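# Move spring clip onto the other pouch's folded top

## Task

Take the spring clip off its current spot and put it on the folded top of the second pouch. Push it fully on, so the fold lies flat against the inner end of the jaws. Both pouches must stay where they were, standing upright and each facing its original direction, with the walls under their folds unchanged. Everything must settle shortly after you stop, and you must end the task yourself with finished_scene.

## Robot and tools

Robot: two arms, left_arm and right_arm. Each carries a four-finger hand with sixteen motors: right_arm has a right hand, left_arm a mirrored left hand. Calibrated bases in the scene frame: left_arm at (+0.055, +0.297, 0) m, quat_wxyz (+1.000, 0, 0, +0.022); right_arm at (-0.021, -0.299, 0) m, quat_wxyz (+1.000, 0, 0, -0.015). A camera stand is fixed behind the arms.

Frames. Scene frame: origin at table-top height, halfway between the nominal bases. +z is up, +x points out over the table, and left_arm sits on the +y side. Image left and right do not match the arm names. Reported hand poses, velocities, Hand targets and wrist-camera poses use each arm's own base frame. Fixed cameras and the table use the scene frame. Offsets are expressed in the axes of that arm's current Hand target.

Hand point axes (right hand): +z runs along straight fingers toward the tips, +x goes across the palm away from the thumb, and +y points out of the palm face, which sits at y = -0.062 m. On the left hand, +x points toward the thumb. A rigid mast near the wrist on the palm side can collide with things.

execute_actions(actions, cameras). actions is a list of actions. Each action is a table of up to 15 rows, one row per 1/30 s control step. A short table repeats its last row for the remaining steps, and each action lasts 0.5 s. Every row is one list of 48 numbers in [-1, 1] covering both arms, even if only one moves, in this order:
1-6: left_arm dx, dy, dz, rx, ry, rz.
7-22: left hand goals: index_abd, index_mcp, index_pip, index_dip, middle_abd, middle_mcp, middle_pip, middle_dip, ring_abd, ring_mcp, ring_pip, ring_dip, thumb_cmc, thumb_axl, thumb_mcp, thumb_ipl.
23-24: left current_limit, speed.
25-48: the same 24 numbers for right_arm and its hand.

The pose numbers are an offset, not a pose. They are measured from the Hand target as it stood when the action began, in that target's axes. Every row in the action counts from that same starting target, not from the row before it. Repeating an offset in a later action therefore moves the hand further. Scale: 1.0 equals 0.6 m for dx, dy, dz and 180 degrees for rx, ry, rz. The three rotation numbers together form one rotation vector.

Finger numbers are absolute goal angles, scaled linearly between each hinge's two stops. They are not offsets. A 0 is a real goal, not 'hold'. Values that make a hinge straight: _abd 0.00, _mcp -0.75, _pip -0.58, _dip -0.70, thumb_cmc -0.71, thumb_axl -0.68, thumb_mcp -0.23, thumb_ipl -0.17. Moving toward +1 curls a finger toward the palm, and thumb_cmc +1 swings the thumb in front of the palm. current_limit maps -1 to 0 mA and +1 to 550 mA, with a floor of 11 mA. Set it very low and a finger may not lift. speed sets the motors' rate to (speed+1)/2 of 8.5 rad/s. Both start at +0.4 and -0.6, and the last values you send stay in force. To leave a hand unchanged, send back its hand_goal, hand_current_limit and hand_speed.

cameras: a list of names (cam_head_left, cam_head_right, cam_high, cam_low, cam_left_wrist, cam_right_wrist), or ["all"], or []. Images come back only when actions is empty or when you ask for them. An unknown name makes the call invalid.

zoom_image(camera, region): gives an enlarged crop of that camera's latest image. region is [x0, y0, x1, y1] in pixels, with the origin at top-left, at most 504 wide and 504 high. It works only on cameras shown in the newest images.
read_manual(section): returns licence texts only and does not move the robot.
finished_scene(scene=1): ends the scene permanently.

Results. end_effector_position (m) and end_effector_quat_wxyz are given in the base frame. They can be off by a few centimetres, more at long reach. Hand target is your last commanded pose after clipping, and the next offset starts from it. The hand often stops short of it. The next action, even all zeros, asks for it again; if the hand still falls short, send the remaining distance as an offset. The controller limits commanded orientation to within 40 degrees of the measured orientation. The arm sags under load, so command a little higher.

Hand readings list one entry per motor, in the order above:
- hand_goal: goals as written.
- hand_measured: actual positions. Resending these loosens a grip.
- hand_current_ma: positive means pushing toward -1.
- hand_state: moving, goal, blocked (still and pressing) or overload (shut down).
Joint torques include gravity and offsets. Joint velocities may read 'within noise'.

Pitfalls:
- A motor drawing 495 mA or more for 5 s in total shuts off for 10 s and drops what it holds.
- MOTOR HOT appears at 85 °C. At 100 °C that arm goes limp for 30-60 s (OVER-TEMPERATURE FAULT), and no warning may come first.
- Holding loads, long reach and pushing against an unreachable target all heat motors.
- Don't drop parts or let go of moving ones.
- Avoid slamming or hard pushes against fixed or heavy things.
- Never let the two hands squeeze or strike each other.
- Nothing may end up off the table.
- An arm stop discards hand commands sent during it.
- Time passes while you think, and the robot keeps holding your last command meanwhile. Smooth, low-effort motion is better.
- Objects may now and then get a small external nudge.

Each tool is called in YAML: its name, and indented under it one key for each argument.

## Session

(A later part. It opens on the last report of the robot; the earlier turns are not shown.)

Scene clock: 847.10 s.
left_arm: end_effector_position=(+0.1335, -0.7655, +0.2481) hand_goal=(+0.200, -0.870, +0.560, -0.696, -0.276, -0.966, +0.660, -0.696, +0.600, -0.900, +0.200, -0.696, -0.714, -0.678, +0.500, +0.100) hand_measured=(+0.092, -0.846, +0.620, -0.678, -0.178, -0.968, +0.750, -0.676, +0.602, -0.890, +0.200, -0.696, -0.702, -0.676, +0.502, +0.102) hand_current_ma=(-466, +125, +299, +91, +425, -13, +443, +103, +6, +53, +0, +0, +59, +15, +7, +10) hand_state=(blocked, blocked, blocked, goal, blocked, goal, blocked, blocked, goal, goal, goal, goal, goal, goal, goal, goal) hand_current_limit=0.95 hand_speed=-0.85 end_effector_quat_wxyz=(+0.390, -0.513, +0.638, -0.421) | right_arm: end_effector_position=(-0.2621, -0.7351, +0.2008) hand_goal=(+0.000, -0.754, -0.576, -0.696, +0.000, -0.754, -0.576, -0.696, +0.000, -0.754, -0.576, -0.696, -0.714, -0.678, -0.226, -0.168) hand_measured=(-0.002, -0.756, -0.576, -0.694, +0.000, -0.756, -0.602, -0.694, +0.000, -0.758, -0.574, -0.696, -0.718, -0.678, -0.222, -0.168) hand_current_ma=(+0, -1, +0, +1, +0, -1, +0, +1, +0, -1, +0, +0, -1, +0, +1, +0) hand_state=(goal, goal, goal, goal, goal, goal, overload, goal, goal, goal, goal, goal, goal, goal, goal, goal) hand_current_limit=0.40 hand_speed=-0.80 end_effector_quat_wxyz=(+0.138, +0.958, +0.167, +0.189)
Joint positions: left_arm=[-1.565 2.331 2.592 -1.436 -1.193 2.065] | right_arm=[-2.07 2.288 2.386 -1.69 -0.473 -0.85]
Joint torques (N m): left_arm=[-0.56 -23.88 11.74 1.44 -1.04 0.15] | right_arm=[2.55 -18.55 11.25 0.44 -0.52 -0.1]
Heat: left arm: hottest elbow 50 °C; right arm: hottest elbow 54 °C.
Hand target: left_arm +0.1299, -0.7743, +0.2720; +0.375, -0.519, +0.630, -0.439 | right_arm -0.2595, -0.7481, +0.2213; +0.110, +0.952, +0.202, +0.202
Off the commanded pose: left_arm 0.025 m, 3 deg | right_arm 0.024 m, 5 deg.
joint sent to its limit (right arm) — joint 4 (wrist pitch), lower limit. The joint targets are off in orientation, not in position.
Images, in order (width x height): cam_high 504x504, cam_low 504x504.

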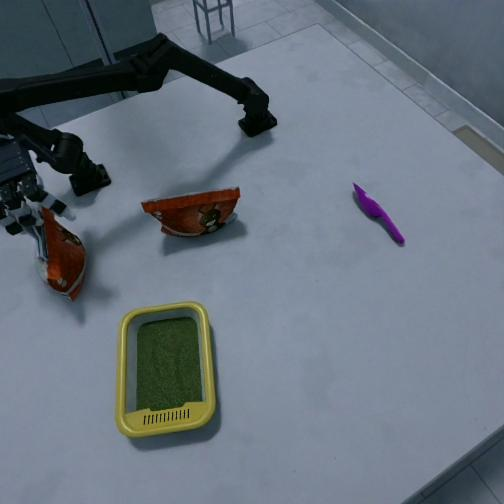

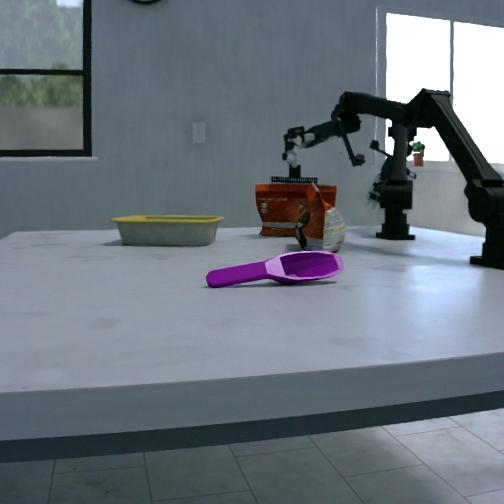

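execute_actions:
  actions:
    - [[0,0,0,0.0001,0.0092,0.0033,0.2,-0.87,0.56,-0.696,-0.275,-0.965,0.66,-0.696,0.6,-0.9,0.2,-0.696,-0.714,-0.678,0.5,0.1,0.95,-0.85,0,0,0,0,0,0,0,-0.754,-0.576,-0.696,0,-0.754,-0.576,-0.696,0,-0.754,-0.576,-0.696,-0.714,-0.678,-0.226,-0.168,0.4,-0.8]]
  cameras: ["cam_high","cam_low"]

zoom_image:
  camera: "cam_high"
  region: [28, 236, 64, 272]

zoom_image:
  camera: "cam_low"
  region: [268, 160, 328, 200]

zoom_image:
  camera: "cam_high"
  region: [26, 206, 62, 242]

Scene clock: 848.90 s.
left_arm: end_effector_position=(+0.1322, -0.7709, +0.2487) hand_goal=(+0.200, -0.870, +0.560, -0.696, -0.276, -0.966, +0.660, -0.696, +0.600, -0.900, +0.200, -0.696, -0.714, -0.678, +0.500, +0.100) hand_measured=(+0.092, -0.846, +0.620, -0.678, -0.178, -0.970, +0.750, -0.676, +0.602, -0.890, +0.200, -0.696, -0.702, -0.676, +0.502, +0.102) hand_current_ma=(-466, +125, +299, +91, +425, -24, +443, +103, +6, +53, +0, +0, +59, +15, +7, +10) hand_state=(blocked, blocked, blocked, goal, blocked, goal, blocked, blocked, goal, goal, goal, goal, goal, goal, goal, goal) hand_current_limit=0.95 hand_speed=-0.85 end_effector_quat_wxyz=(+0.383, -0.511, +0.641, -0.425) | right_arm: end_effector_position=(-0.2621, -0.7351, +0.2008) hand_goal=(+0.000, -0.754, -0.576, -0.696, +0.000, -0.754, -0.576, -0.696, +0.000, -0.754, -0.576, -0.696, -0.714, -0.678, -0.226, -0.168) hand_measured=(-0.002, -0.756, -0.576, -0.694, +0.000, -0.756, -0.602, -0.694, +0.000, -0.758, -0.574, -0.696, -0.718, -0.678, -0.222, -0.168) hand_current_ma=(+0, -1, +0, +1, +0, -1, +0, +1, +0, -1, +0, +0, -1, +0, +1, +0) hand_state=(goal, goal, goal, goal, goal, goal, overload, goal, goal, goal, goal, goal, goal, goal, goal, goal) hand_current_limit=0.40 hand_speed=-0.80 end_effector_quat_wxyz=(+0.138, +0.958, +0.167, +0.189)
Joint positions: left_arm=[-1.565 2.331 2.592 -1.401 -1.182 2.092] | right_arm=[-2.07 2.288 2.386 -1.69 -0.473 -0.85]
Joint torques (N m): left_arm=[-0.67 -24.94 9.58 1.54 -0.99 0.15] | right_arm=[2.14 -18.37 11.19 0.4 -0.53 -0.05]
Heat: left arm: hottest elbow 50 °C; right arm: hottest elbow 54 °C.
Hand target: left_arm +0.1299, -0.7743, +0.2720; +0.368, -0.510, +0.638, -0.445 | right_arm -0.2595, -0.7481, +0.2213; +0.110, +0.952, +0.202, +0.202
Off the commanded pose: left_arm 0.024 m, 3 deg | right_arm 0.024 m, 5 deg.
joint sent to its limit (left arm) — joint 6 (wrist roll), upper limit. The joint targets still meet the commanded pose.
joint sent to its limit (right arm) — joint 4 (wrist pitch), lower limit. The joint targets are off in orientation, not in position.
Images, in order (width x height): cam_high 504x504, cam_low 504x504.

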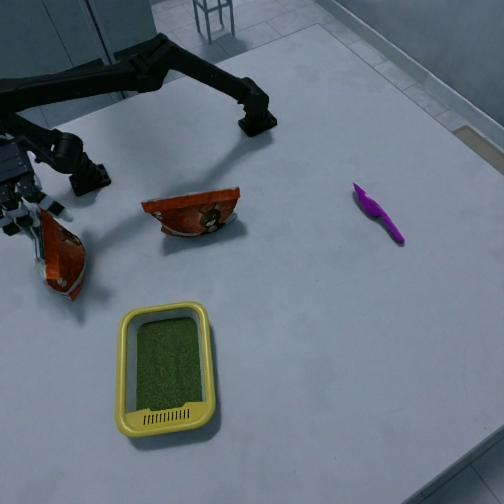

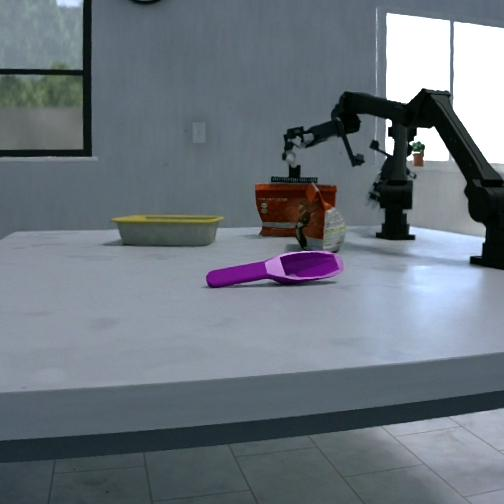

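Scaled by 14.000 from the camera's 504x504 image, which has a finer 720x720 frame.

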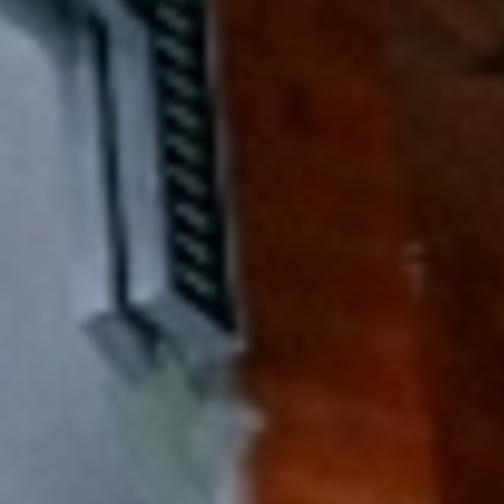

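Scaled by 8.400 from the camera's 504x504 image, which has a finer 720x720 frame.

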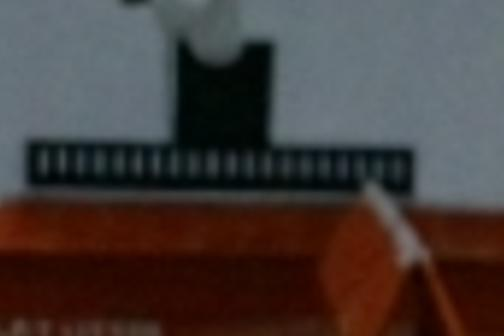

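Scaled by 14.000 from the camera's 504x504 image, which has a finer 720x720 frame.

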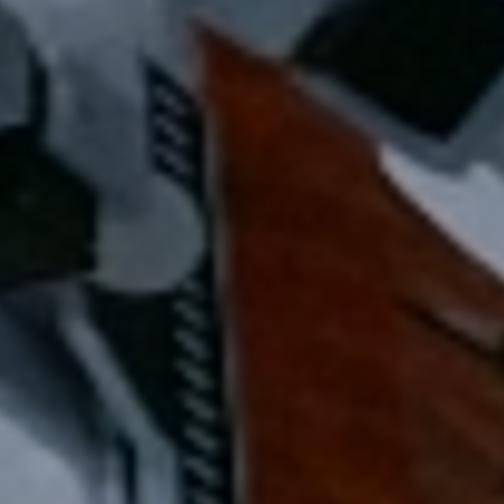

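zoom_image:
  camera: "cam_low"
  region: [268, 172, 298, 192]

zoom_image:
  camera: "cam_low"
  region: [296, 172, 326, 192]

zoom_image:
  camera: "cam_low"
  region: [250, 170, 274, 194]

Scaled by 16.800 from the camera's 504x504 image, which has a finer 720x720 frame.

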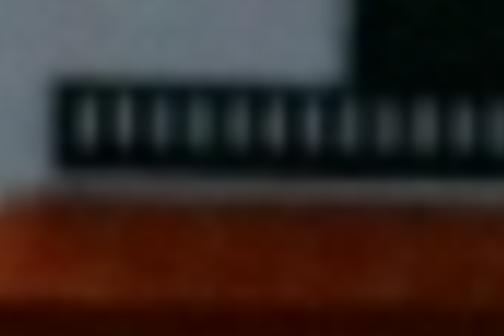

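Scaled by 16.800 from the camera's 504x504 image, which has a finer 720x720 frame.

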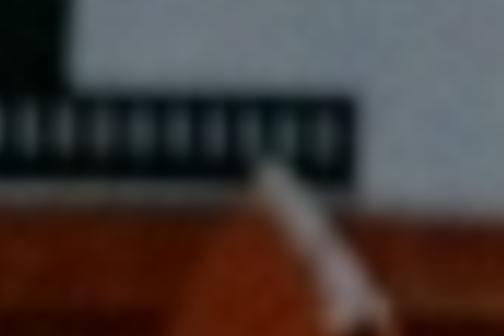

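Scaled by 21.000 from the camera's 504x504 image, which has a finer 720x720 frame.

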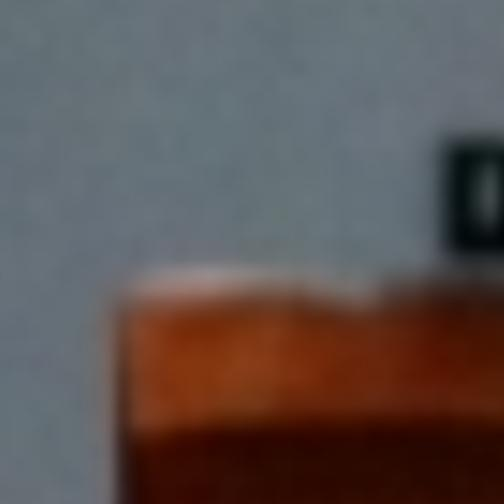

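zoom_image:
  camera: "cam_high"
  region: [20, 190, 92, 290]

zoom_image:
  camera: "cam_high"
  region: [30, 246, 84, 306]

Scaled by 5.040 from the camera's 504x504 image, which has a finer 720x720 frame.

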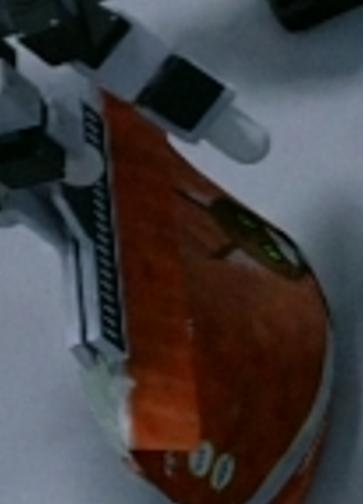

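Scaled by 8.400 from the camera's 504x504 image, which has a finer 720x720 frame.

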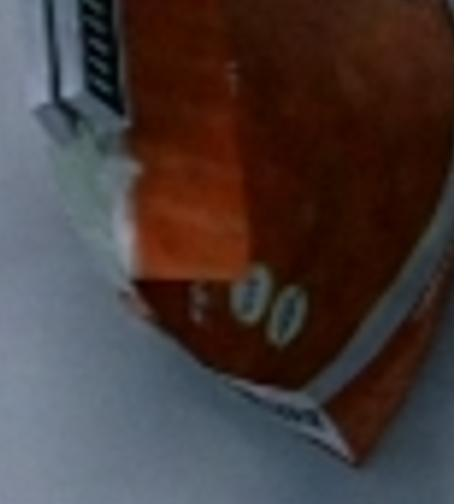

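zoom_image:
  camera: "cam_high"
  region: [32, 252, 52, 272]

Scaled by 25.200 from the camera's 504x504 image, which has a finer 720x720 frame.

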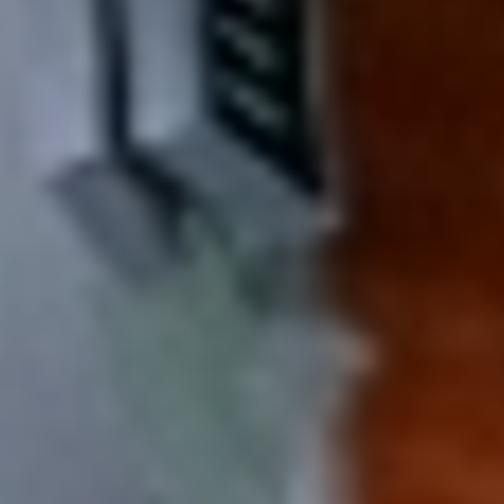

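execute_actions:
  actions:
    - [[-0.0118,-0.0061,-0.0023,0,0,0,0.2,-0.87,0.56,-0.696,-0.275,-0.965,0.66,-0.696,0.6,-0.9,0.2,-0.696,-0.714,-0.678,0.5,0.1,0.95,-0.85,0,0,0,0,0,0,0,-0.754,-0.576,-0.696,0,-0.754,-0.576,-0.696,0,-0.754,-0.576,-0.696,-0.714,-0.678,-0.226,-0.168,0.4,-0.8]]
  cameras: ["cam_high","cam_low"]

zoom_image:
  camera: "cam_high"
  region: [32, 250, 52, 270]

zoom_image:
  camera: "cam_low"
  region: [268, 160, 328, 200]

zoom_image:
  camera: "cam_high"
  region: [28, 236, 64, 272]

zoom_image:
  camera: "cam_high"
  region: [26, 206, 62, 242]

Scene clock: 853.07 s.
left_arm: end_effector_position=(+0.1320, -0.7697, +0.2549) hand_goal=(+0.200, -0.870, +0.560, -0.696, -0.276, -0.966, +0.660, -0.696, +0.600, -0.900, +0.200, -0.696, -0.714, -0.678, +0.500, +0.100) hand_measured=(+0.092, -0.846, +0.620, -0.678, -0.178, -0.970, +0.750, -0.676, +0.602, -0.890, +0.200, -0.696, -0.702, -0.676, +0.502, +0.102) hand_current_ma=(-466, +125, +295, +91, +425, -25, +443, +103, +6, +53, +0, +0, +59, +15, +7, +10) hand_state=(blocked, blocked, blocked, goal, blocked, goal, blocked, blocked, goal, goal, goal, goal, goal, goal, goal, goal) hand_current_limit=0.95 hand_speed=-0.85 end_effector_quat_wxyz=(+0.379, -0.514, +0.639, -0.429) | right_arm: end_effector_position=(-0.2621, -0.7351, +0.2008) hand_goal=(+0.000, -0.754, -0.576, -0.696, +0.000, -0.754, -0.576, -0.696, +0.000, -0.754, -0.576, -0.696, -0.714, -0.678, -0.226, -0.168) hand_measured=(-0.002, -0.756, -0.576, -0.694, +0.000, -0.756, -0.602, -0.694, +0.000, -0.758, -0.574, -0.696, -0.718, -0.678, -0.222, -0.168) hand_current_ma=(+0, -1, +0, +1, +0, -1, +0, +1, +0, -1, +0, +0, -1, +0, +1, +0) hand_state=(goal, goal, goal, goal, goal, goal, overload, goal, goal, goal, goal, goal, goal, goal, goal, goal) hand_current_limit=0.40 hand_speed=-0.80 end_effector_quat_wxyz=(+0.138, +0.958, +0.167, +0.189)
Joint positions: left_arm=[-1.565 2.313 2.574 -1.387 -1.18 2.093] | right_arm=[-2.07 2.288 2.386 -1.69 -0.473 -0.85]
Joint torques (N m): left_arm=[-0.5 -25.76 7.54 1.48 -1 0.15] | right_arm=[1.49 -18.96 11.26 0.62 -0.55 -0.08]
Heat: left arm: hottest elbow 49 °C; right arm: hottest elbow 54 °C.
Hand target: left_arm +0.1312, -0.7674, +0.2758; +0.368, -0.510, +0.638, -0.445 | right_arm -0.2595, -0.7481, +0.2213; +0.110, +0.952, +0.202, +0.202
Off the commanded pose: left_arm 0.021 m, 2 deg | right_arm 0.024 m, 5 deg.
joint sent to its limit (left arm) — joint 6 (wrist roll), upper limit. The joint targets still meet the commanded pose.
joint sent to its limit (right arm) — joint 4 (wrist pitch), lower limit. The joint targets are off in orientation, not in position.
Images, in order (width x height): cam_high 504x504, cam_low 504x504.

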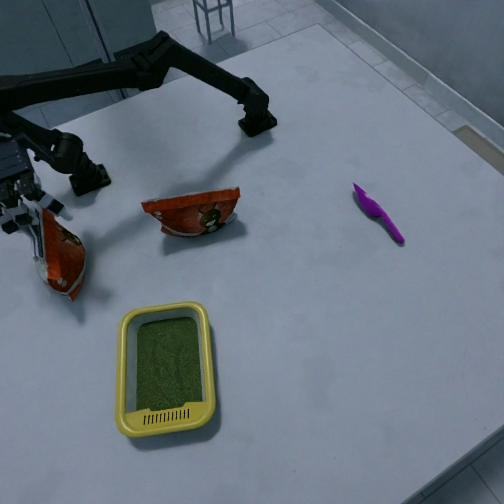

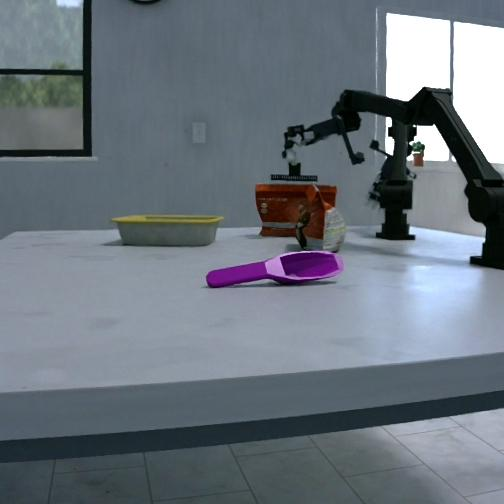

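Scaled by 25.200 from the camera's 504x504 image, which has a finer 720x720 frame.

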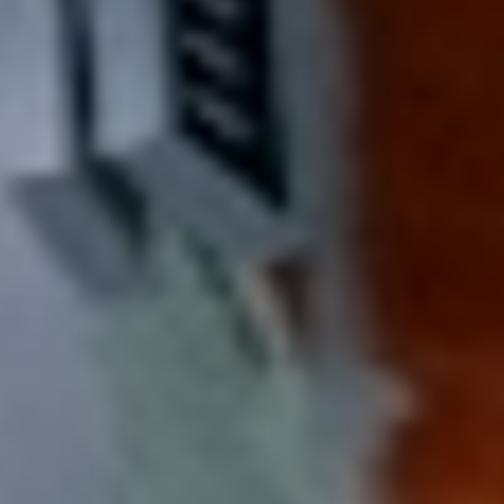

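Scaled by 8.400 from the camera's 504x504 image, which has a finer 720x720 frame.

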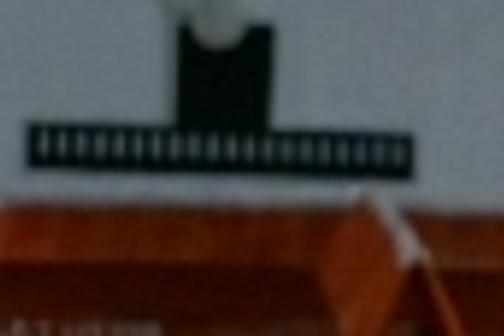

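Scaled by 14.000 from the camera's 504x504 image, which has a finer 720x720 frame.

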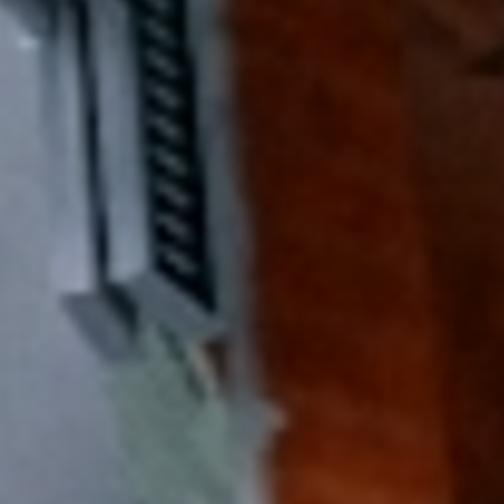

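Scaled by 14.000 from the camera's 504x504 image, which has a finer 720x720 frame.

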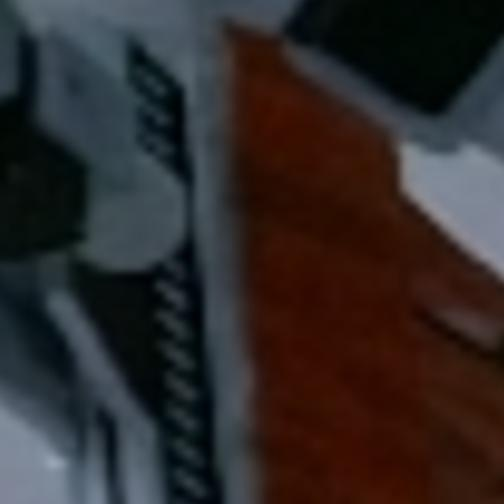

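execute_actions:
  actions:
    - [[-0.015,0.0002,0,0,0,0,0.2,-0.87,0.56,-0.696,-0.275,-0.965,0.66,-0.696,0.6,-0.9,0.2,-0.696,-0.714,-0.678,0.5,0.1,0.95,-0.85,0,0,0,0,0,0,0,-0.754,-0.576,-0.696,0,-0.754,-0.576,-0.696,0,-0.754,-0.576,-0.696,-0.714,-0.678,-0.226,-0.168,0.4,-0.8]]
  cameras: ["cam_high","cam_low"]

zoom_image:
  camera: "cam_high"
  region: [32, 250, 52, 270]

zoom_image:
  camera: "cam_low"
  region: [268, 160, 328, 200]

zoom_image:
  camera: "cam_high"
  region: [28, 236, 64, 272]

zoom_image:
  camera: "cam_high"
  region: [26, 206, 62, 242]

Scene clock: 854.97 s.
left_arm: end_effector_position=(+0.1318, -0.7614, +0.2557) hand_goal=(+0.200, -0.870, +0.560, -0.696, -0.276, -0.966, +0.660, -0.696, +0.600, -0.900, +0.200, -0.696, -0.714, -0.678, +0.500, +0.100) hand_measured=(+0.092, -0.846, +0.620, -0.678, -0.178, -0.970, +0.750, -0.676, +0.602, -0.890, +0.200, -0.696, -0.702, -0.676, +0.502, +0.102) hand_current_ma=(-466, +125, +295, +91, +425, -25, +443, +103, +6, +53, +0, +0, +59, +15, +7, +10) hand_state=(blocked, blocked, blocked, goal, blocked, goal, blocked, blocked, goal, goal, goal, goal, goal, goal, goal, goal) hand_current_limit=0.95 hand_speed=-0.85 end_effector_quat_wxyz=(+0.379, -0.514, +0.639, -0.429) | right_arm: end_effector_position=(-0.2621, -0.7351, +0.2008) hand_goal=(+0.000, -0.754, -0.576, -0.696, +0.000, -0.754, -0.576, -0.696, +0.000, -0.754, -0.576, -0.696, -0.714, -0.678, -0.226, -0.168) hand_measured=(-0.002, -0.756, -0.576, -0.694, +0.000, -0.756, -0.602, -0.694, +0.000, -0.758, -0.574, -0.696, -0.718, -0.678, -0.222, -0.168) hand_current_ma=(+0, -1, +0, +1, +0, -1, +0, +1, +0, -1, +0, +0, -1, +0, +1, +0) hand_state=(goal, goal, goal, goal, goal, goal, overload, goal, goal, goal, goal, goal, goal, goal, goal, goal) hand_current_limit=0.40 hand_speed=-0.80 end_effector_quat_wxyz=(+0.138, +0.958, +0.167, +0.189)
Joint positions: left_arm=[-1.565 2.263 2.485 -1.348 -1.179 2.093] | right_arm=[-2.07 2.288 2.386 -1.69 -0.473 -0.85]
Joint torques (N m): left_arm=[-0.21 -25.29 7.66 1.5 -1.04 0.14] | right_arm=[1.96 -18.61 11.07 0.49 -0.51 -0.1]
Heat: left arm: hottest elbow 49 °C; right arm: hottest elbow 55 °C.
Hand target: left_arm +0.1331, -0.7586, +0.2758; +0.368, -0.510, +0.638, -0.445 | right_arm -0.2595, -0.7481, +0.2213; +0.110, +0.952, +0.202, +0.202
Off the commanded pose: left_arm 0.020 m, 2 deg | right_arm 0.024 m, 5 deg.
joint sent to its limit (left arm) — joint 6 (wrist roll), upper limit. The joint targets still meet the commanded pose.
joint sent to its limit (right arm) — joint 4 (wrist pitch), lower limit. The joint targets are off in orientation, not in position.
Images, in order (width x height): cam_high 504x504, cam_low 504x504.

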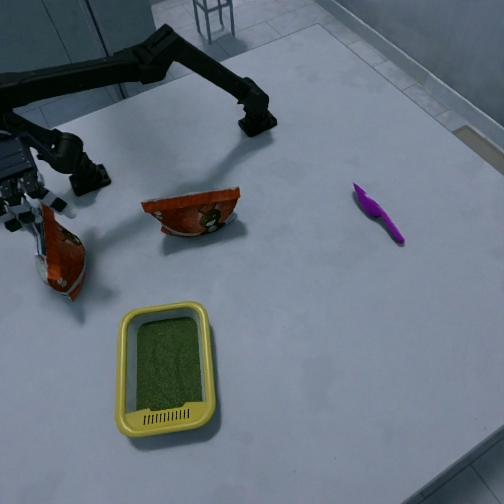

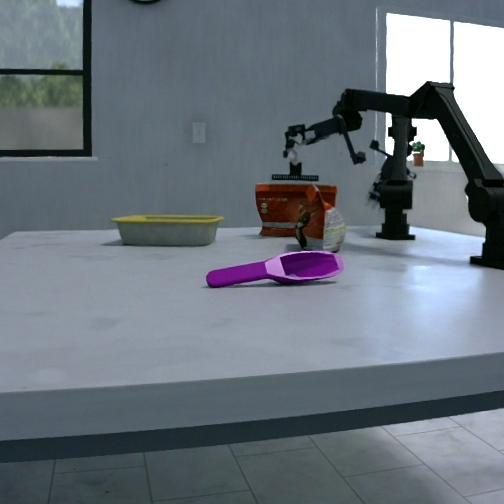

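Scaled by 25.200 from the camera's 504x504 image, which has a finer 720x720 frame.

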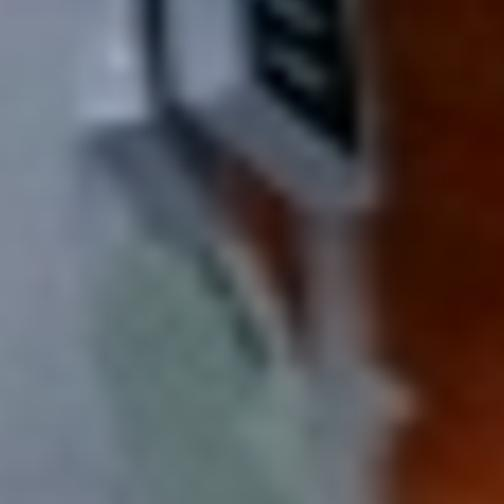

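Scaled by 8.400 from the camera's 504x504 image, which has a finer 720x720 frame.

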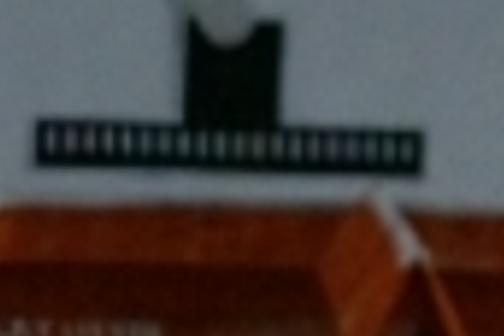

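Scaled by 14.000 from the camera's 504x504 image, which has a finer 720x720 frame.

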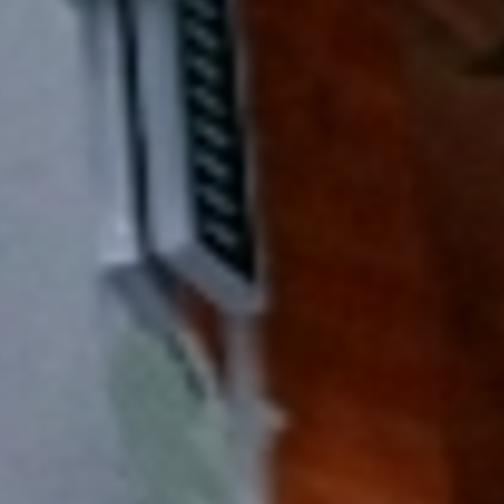

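Scaled by 14.000 from the camera's 504x504 image, which has a finer 720x720 frame.

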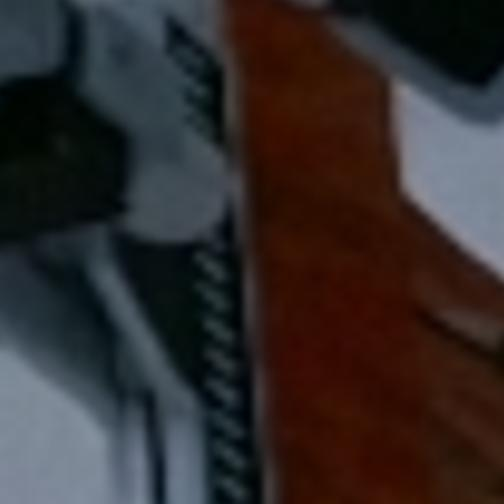

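execute_actions:
  actions: []
  cameras: ["cam_head_left","cam_head_right","cam_high","cam_low","cam_left_wrist"]

zoom_image:
  camera: "cam_head_left"
  region: [444, 250, 504, 360]

zoom_image:
  camera: "cam_head_right"
  region: [404, 250, 504, 360]

Scene clock: 855.23 s.
left_arm: end_effector_position=(+0.1318, -0.7613, +0.2554) hand_goal=(+0.200, -0.870, +0.560, -0.696, -0.276, -0.966, +0.660, -0.696, +0.600, -0.900, +0.200, -0.696, -0.714, -0.678, +0.500, +0.100) hand_measured=(+0.092, -0.846, +0.620, -0.678, -0.178, -0.970, +0.750, -0.676, +0.602, -0.890, +0.200, -0.696, -0.702, -0.676, +0.502, +0.102) hand_current_ma=(-466, +125, +295, +91, +425, -25, +443, +103, +6, +53, +0, +0, +59, +15, +7, +10) hand_state=(blocked, blocked, blocked, goal, blocked, goal, blocked, blocked, goal, goal, goal, goal, goal, goal, goal, goal) hand_current_limit=0.95 hand_speed=-0.85 end_effector_quat_wxyz=(+0.379, -0.514, +0.639, -0.429) | right_arm: end_effector_position=(-0.2621, -0.7351, +0.2008) hand_goal=(+0.000, -0.754, -0.576, -0.696, +0.000, -0.754, -0.576, -0.696, +0.000, -0.754, -0.576, -0.696, -0.714, -0.678, -0.226, -0.168) hand_measured=(-0.002, -0.756, -0.576, -0.694, +0.000, -0.756, -0.602, -0.694, +0.000, -0.758, -0.574, -0.696, -0.718, -0.678, -0.222, -0.168) hand_current_ma=(+0, -1, +0, +1, +0, -1, +0, +1, +0, -1, +0, +0, -1, +0, +1, +0) hand_state=(goal, goal, goal, goal, goal, goal, overload, goal, goal, goal, goal, goal, goal, goal, goal, goal) hand_current_limit=0.40 hand_speed=-0.80 end_effector_quat_wxyz=(+0.138, +0.958, +0.167, +0.189)
Joint positions: left_arm=[-1.565 2.263 2.484 -1.348 -1.179 2.093] | right_arm=[-2.07 2.288 2.386 -1.69 -0.473 -0.85]
Joint velocities: within noise
Joint torques (N m): left_arm=[-0.09 -25.23 7.6 1.48 -1.04 0.14] | right_arm=[1.96 -18.32 11.17 0.49 -0.53 -0.09]
Heat: left arm: hottest elbow 49 °C; right arm: hottest elbow 55 °C.
Hand target: left_arm +0.1331, -0.7586, +0.2758; +0.368, -0.510, +0.638, -0.445 | right_arm -0.2595, -0.7481, +0.2213; +0.110, +0.952, +0.202, +0.202
Off the commanded pose: left_arm 0.021 m, 2 deg | right_arm 0.024 m, 5 deg.
Images, in order (width x height): cam_head_left 504x504, cam_head_right 504x504, cam_high 504x504, cam_low 504x504, cam_left_wrist 504x504.

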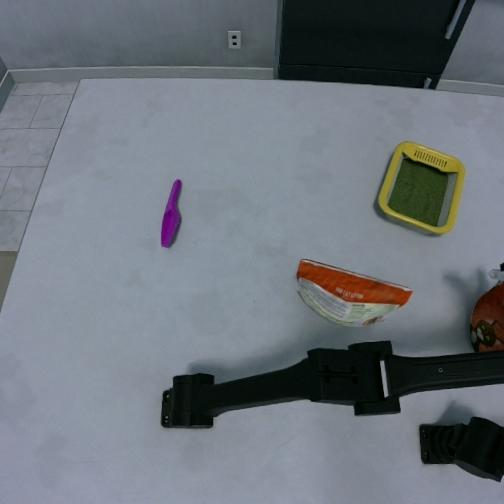

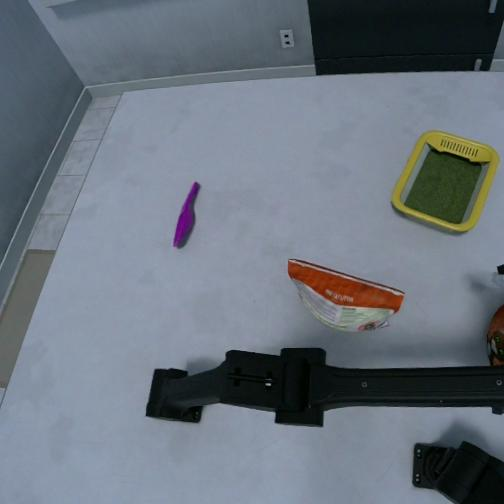

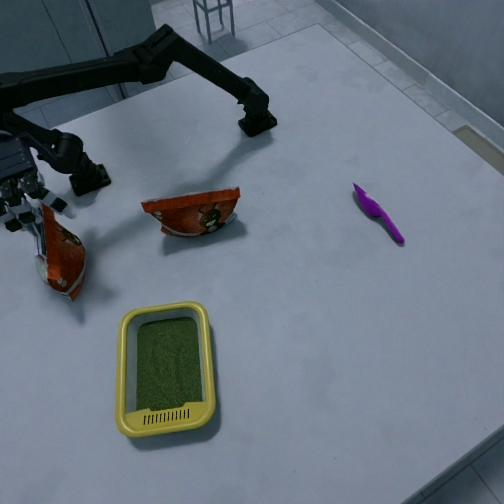

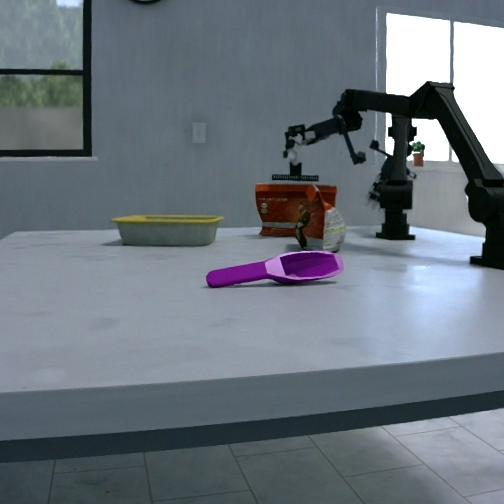

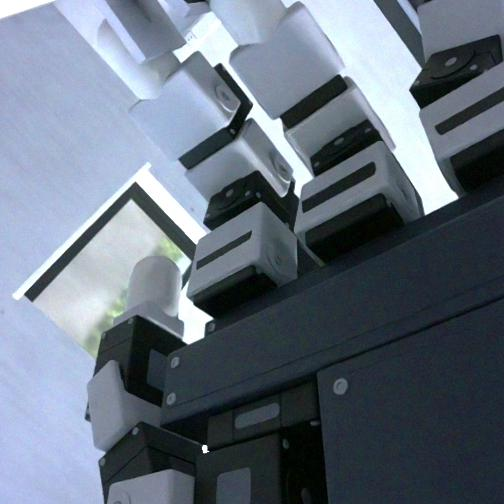

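Scaled by 4.582 from the camera's 504x504 image, which has a finer 720x720 frame.

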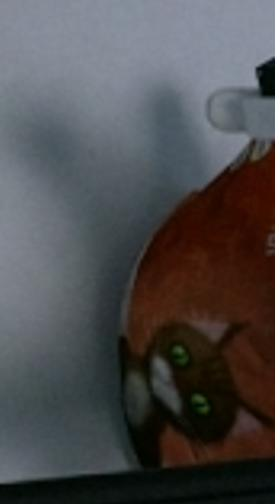

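Scaled by 4.582 from the camera's 504x504 image, which has a finer 720x720 frame.

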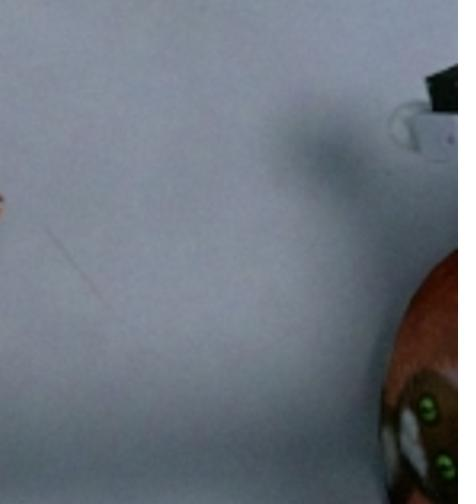

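zoom_image:
  camera: "cam_high"
  region: [138, 178, 194, 242]

zoom_image:
  camera: "cam_head_left"
  region: [290, 250, 420, 335]

zoom_image:
  camera: "cam_low"
  region: [290, 170, 350, 254]

Scaled by 7.875 from the camera's 504x504 image, which has a finer 720x720 frame.

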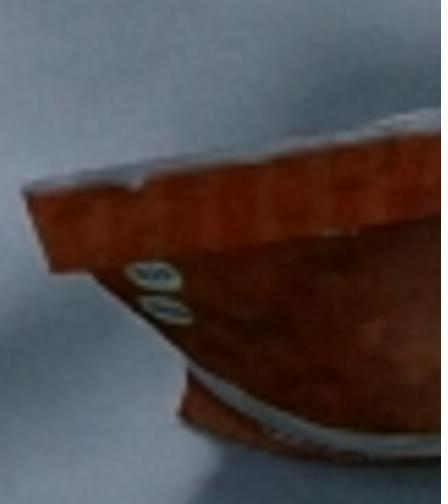

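Scaled by 3.877 from the camera's 504x504 image, which has a finer 720x720 frame.

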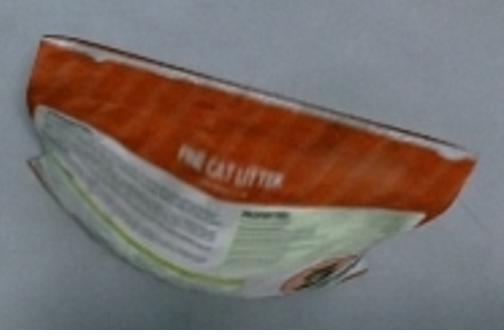

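Scaled by 6.000 from the camera's 504x504 image, which has a finer 720x720 frame.

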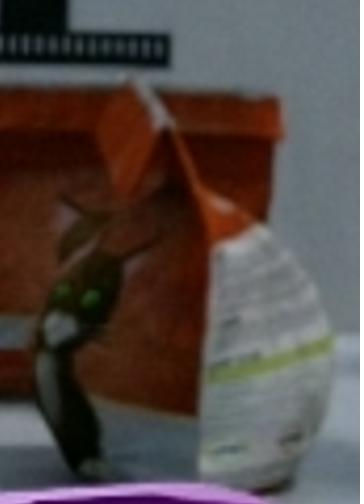

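execute_actions:
  actions:
    - [[-0.0025,0.0,0,0.0001,0.0079,0.0167,0.2,-0.87,0.56,-0.696,-0.275,-0.965,0.655,-0.696,0.6,-0.9,0.2,-0.696,-0.714,-0.678,0.5,0.1,0.95,-0.85,0,0,0,0,0,0,0,-0.754,-0.576,-0.696,0,-0.754,-0.576,-0.696,0,-0.754,-0.576,-0.696,-0.714,-0.678,-0.226,-0.168,0.4,-0.8]]
  cameras: ["cam_high","cam_low"]

zoom_image:
  camera: "cam_high"
  region: [32, 250, 52, 270]

zoom_image:
  camera: "cam_low"
  region: [268, 160, 328, 200]

zoom_image:
  camera: "cam_high"
  region: [28, 236, 64, 272]

zoom_image:
  camera: "cam_high"
  region: [26, 206, 62, 242]

Scene clock: 857.57 s.
left_arm: end_effector_position=(+0.1315, -0.7530, +0.2524) hand_goal=(+0.200, -0.870, +0.560, -0.696, -0.276, -0.966, +0.654, -0.696, +0.600, -0.900, +0.200, -0.696, -0.714, -0.678, +0.500, +0.100) hand_measured=(+0.092, -0.846, +0.620, -0.678, -0.178, -0.970, +0.750, -0.676, +0.602, -0.890, +0.200, -0.696, -0.702, -0.676, +0.502, +0.102) hand_current_ma=(-466, +125, +295, +91, +425, -25, +473, +103, +6, +53, +0, +0, +59, +15, +7, +10) hand_state=(blocked, blocked, blocked, goal, blocked, goal, blocked, blocked, goal, goal, goal, goal, goal, goal, goal, goal) hand_current_limit=0.95 hand_speed=-0.85 end_effector_quat_wxyz=(+0.388, -0.506, +0.648, -0.416) | right_arm: end_effector_position=(-0.2621, -0.7351, +0.2008) hand_goal=(+0.000, -0.754, -0.576, -0.696, +0.000, -0.754, -0.576, -0.696, +0.000, -0.754, -0.576, -0.696, -0.714, -0.678, -0.226, -0.168) hand_measured=(-0.002, -0.756, -0.576, -0.694, +0.000, -0.756, -0.602, -0.694, +0.000, -0.758, -0.574, -0.696, -0.718, -0.678, -0.222, -0.168) hand_current_ma=(+0, -1, +0, +1, +0, -1, +0, +1, +0, -1, +0, +0, -1, +0, +1, +0) hand_state=(goal, goal, goal, goal, goal, goal, overload, goal, goal, goal, goal, goal, goal, goal, goal, goal) hand_current_limit=0.40 hand_speed=-0.80 end_effector_quat_wxyz=(+0.138, +0.958, +0.167, +0.189)
Joint positions: left_arm=[-1.565 2.263 2.484 -1.388 -1.178 2.093] | right_arm=[-2.07 2.288 2.386 -1.69 -0.473 -0.85]
Joint torques (N m): left_arm=[-0.03 -23 12.27 0.34 -1.07 0.14] | right_arm=[1.96 -18.49 11.12 0.47 -0.53 -0.06]
Heat: left arm: hottest elbow 49 °C; right arm: hottest elbow 55 °C.
Hand target: left_arm +0.1334, -0.7572, +0.2758; +0.372, -0.487, +0.655, -0.442 | right_arm -0.2595, -0.7481, +0.2213; +0.110, +0.952, +0.202, +0.202
Off the commanded pose: left_arm 0.024 m, 4 deg | right_arm 0.024 m, 5 deg.
joint sent to its limit (left arm) — joint 6 (wrist roll), upper limit. The joint targets are off in orientation, not in position.
joint sent to its limit (right arm) — joint 4 (wrist pitch), lower limit. The joint targets are off in orientation, not in position.
Images, in order (width x height): cam_high 504x504, cam_low 504x504.

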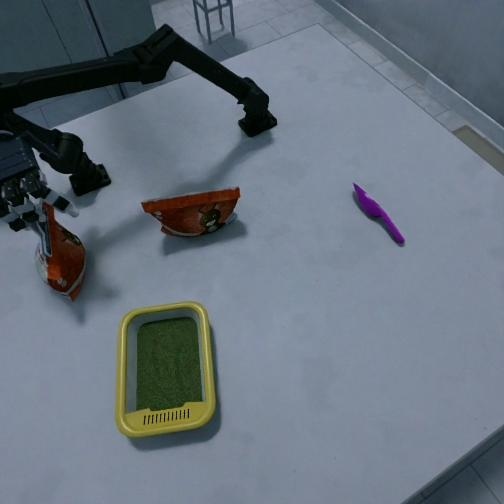

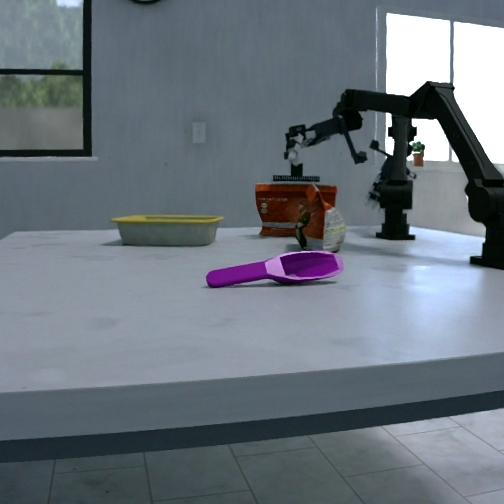

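Scaled by 25.200 from the camera's 504x504 image, which has a finer 720x720 frame.

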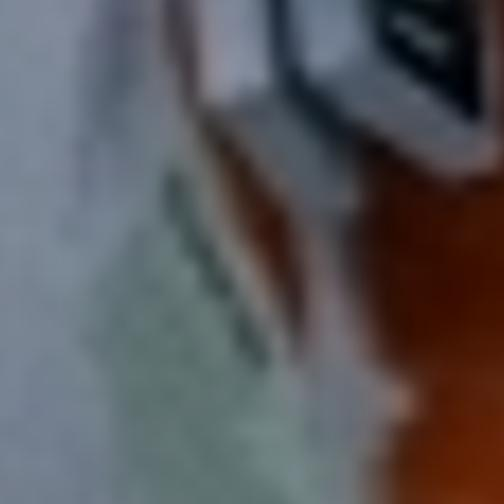

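Scaled by 8.400 from the camera's 504x504 image, which has a finer 720x720 frame.

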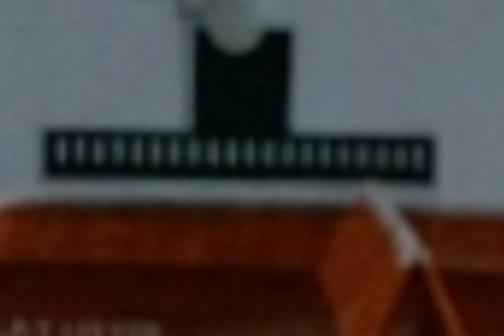

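Scaled by 14.000 from the camera's 504x504 image, which has a finer 720x720 frame.

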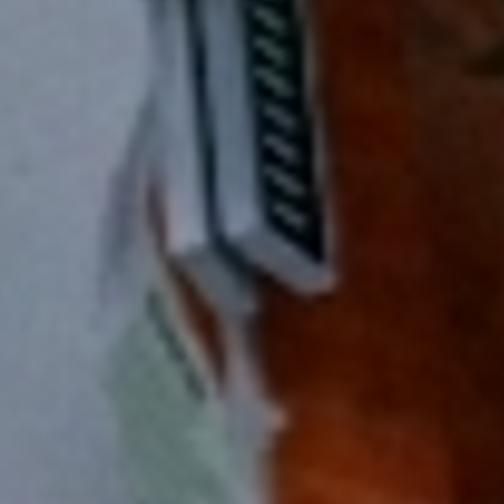

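Scaled by 14.000 from the camera's 504x504 image, which has a finer 720x720 frame.

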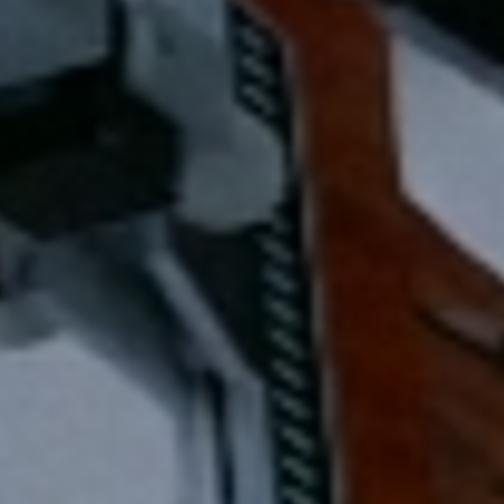

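execute_actions:
  actions:
    - [[0.0124,-0.0008,0.0003,0.0039,0,0,0.2,-0.87,0.58,-0.696,-0.275,-0.965,0.655,-0.696,0.6,-0.9,0.2,-0.696,-0.714,-0.678,0.5,0.1,0.95,-0.85,0,0,0,0,0,0,0,-0.754,-0.576,-0.696,0,-0.754,-0.576,-0.696,0,-0.754,-0.576,-0.696,-0.714,-0.678,-0.226,-0.168,0.4,-0.8]]
  cameras: ["cam_high","cam_low"]

zoom_image:
  camera: "cam_high"
  region: [32, 250, 52, 270]

zoom_image:
  camera: "cam_low"
  region: [268, 160, 328, 200]

zoom_image:
  camera: "cam_high"
  region: [28, 236, 64, 272]

zoom_image:
  camera: "cam_high"
  region: [26, 206, 62, 242]

Scene clock: 859.13 s.
left_arm: end_effector_position=(+0.1326, -0.7580, +0.2515) hand_goal=(+0.200, -0.870, +0.580, -0.696, -0.276, -0.966, +0.654, -0.696, +0.600, -0.900, +0.200, -0.696, -0.714, -0.678, +0.500, +0.100) hand_measured=(+0.092, -0.846, +0.620, -0.678, -0.178, -0.970, +0.750, -0.676, +0.602, -0.890, +0.200, -0.696, -0.702, -0.676, +0.502, +0.102) hand_current_ma=(-466, +125, +195, +91, +425, -25, +473, +103, +6, +53, +0, +0, +59, +15, +7, +10) hand_state=(blocked, blocked, blocked, goal, blocked, goal, blocked, blocked, goal, goal, goal, goal, goal, goal, goal, goal) hand_current_limit=0.95 hand_speed=-0.85 end_effector_quat_wxyz=(+0.391, -0.506, +0.646, -0.417) | right_arm: end_effector_position=(-0.2621, -0.7351, +0.2008) hand_goal=(+0.000, -0.754, -0.576, -0.696, +0.000, -0.754, -0.576, -0.696, +0.000, -0.754, -0.576, -0.696, -0.714, -0.678, -0.226, -0.168) hand_measured=(-0.002, -0.756, -0.576, -0.694, +0.000, -0.756, -0.602, -0.694, +0.000, -0.758, -0.574, -0.696, -0.718, -0.678, -0.222, -0.168) hand_current_ma=(+0, -1, +0, +1, +0, -1, +0, +1, +0, -1, +0, +0, -1, +0, +1, +0) hand_state=(goal, goal, goal, goal, goal, goal, overload, goal, goal, goal, goal, goal, goal, goal, goal, goal) hand_current_limit=0.40 hand_speed=-0.80 end_effector_quat_wxyz=(+0.138, +0.958, +0.167, +0.189)
Joint positions: left_arm=[-1.565 2.29 2.529 -1.404 -1.184 2.093] | right_arm=[-2.07 2.288 2.386 -1.69 -0.473 -0.85]
Joint torques (N m): left_arm=[-0.5 -22.77 13.14 0.55 -1.31 0.15] | right_arm=[2.02 -18.78 11.18 0.42 -0.53 -0.09]
Heat: left arm: hottest elbow 50 °C; right arm: hottest elbow 55 °C.
Hand target: left_arm +0.1319, -0.7644, +0.2759; +0.375, -0.485, +0.652, -0.446 | right_arm -0.2595, -0.7481, +0.2213; +0.110, +0.952, +0.202, +0.202
Off the commanded pose: left_arm 0.025 m, 5 deg | right_arm 0.024 m, 5 deg.
joint sent to its limit (left arm) — joint 6 (wrist roll), upper limit. The joint targets are off in orientation, not in position.
joint sent to its limit (right arm) — joint 4 (wrist pitch), lower limit. The joint targets are off in orientation, not in position.
Images, in order (width x height): cam_high 504x504, cam_low 504x504.

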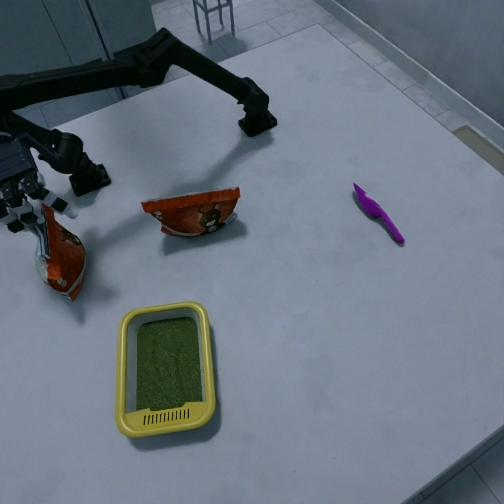

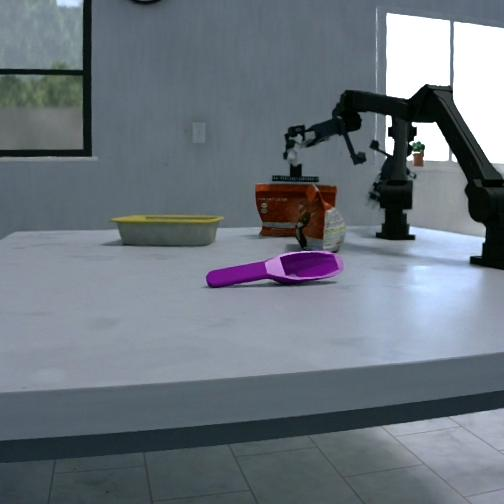

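Scaled by 25.200 from the camera's 504x504 image, which has a finer 720x720 frame.

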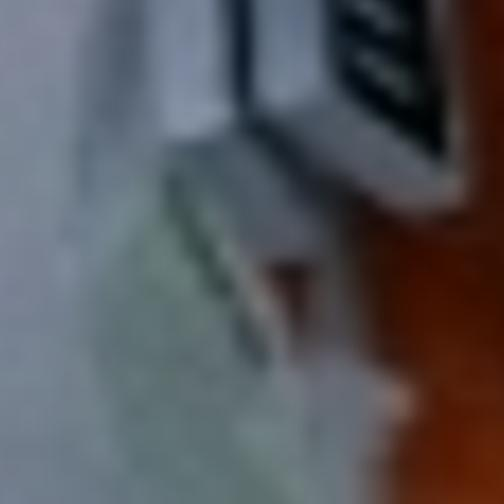

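Scaled by 8.400 from the camera's 504x504 image, which has a finer 720x720 frame.

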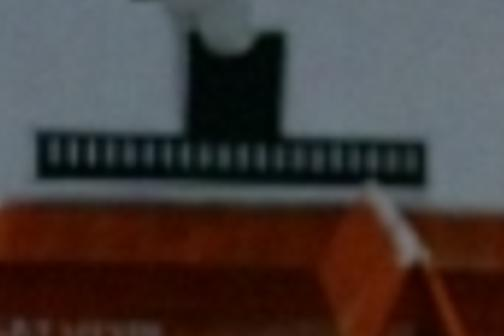

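Scaled by 14.000 from the camera's 504x504 image, which has a finer 720x720 frame.

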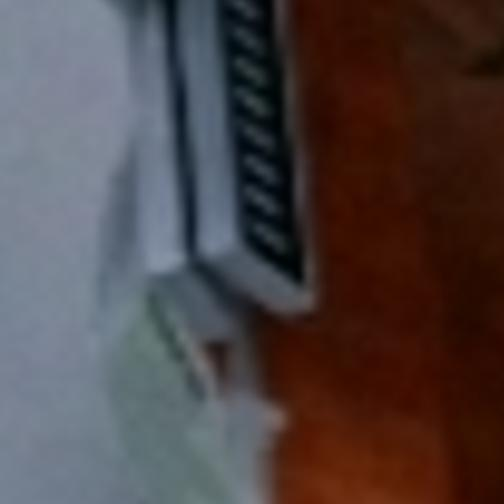

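Scaled by 14.000 from the camera's 504x504 image, which has a finer 720x720 frame.

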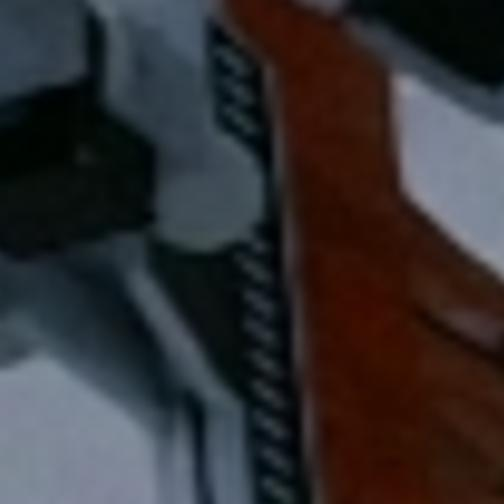

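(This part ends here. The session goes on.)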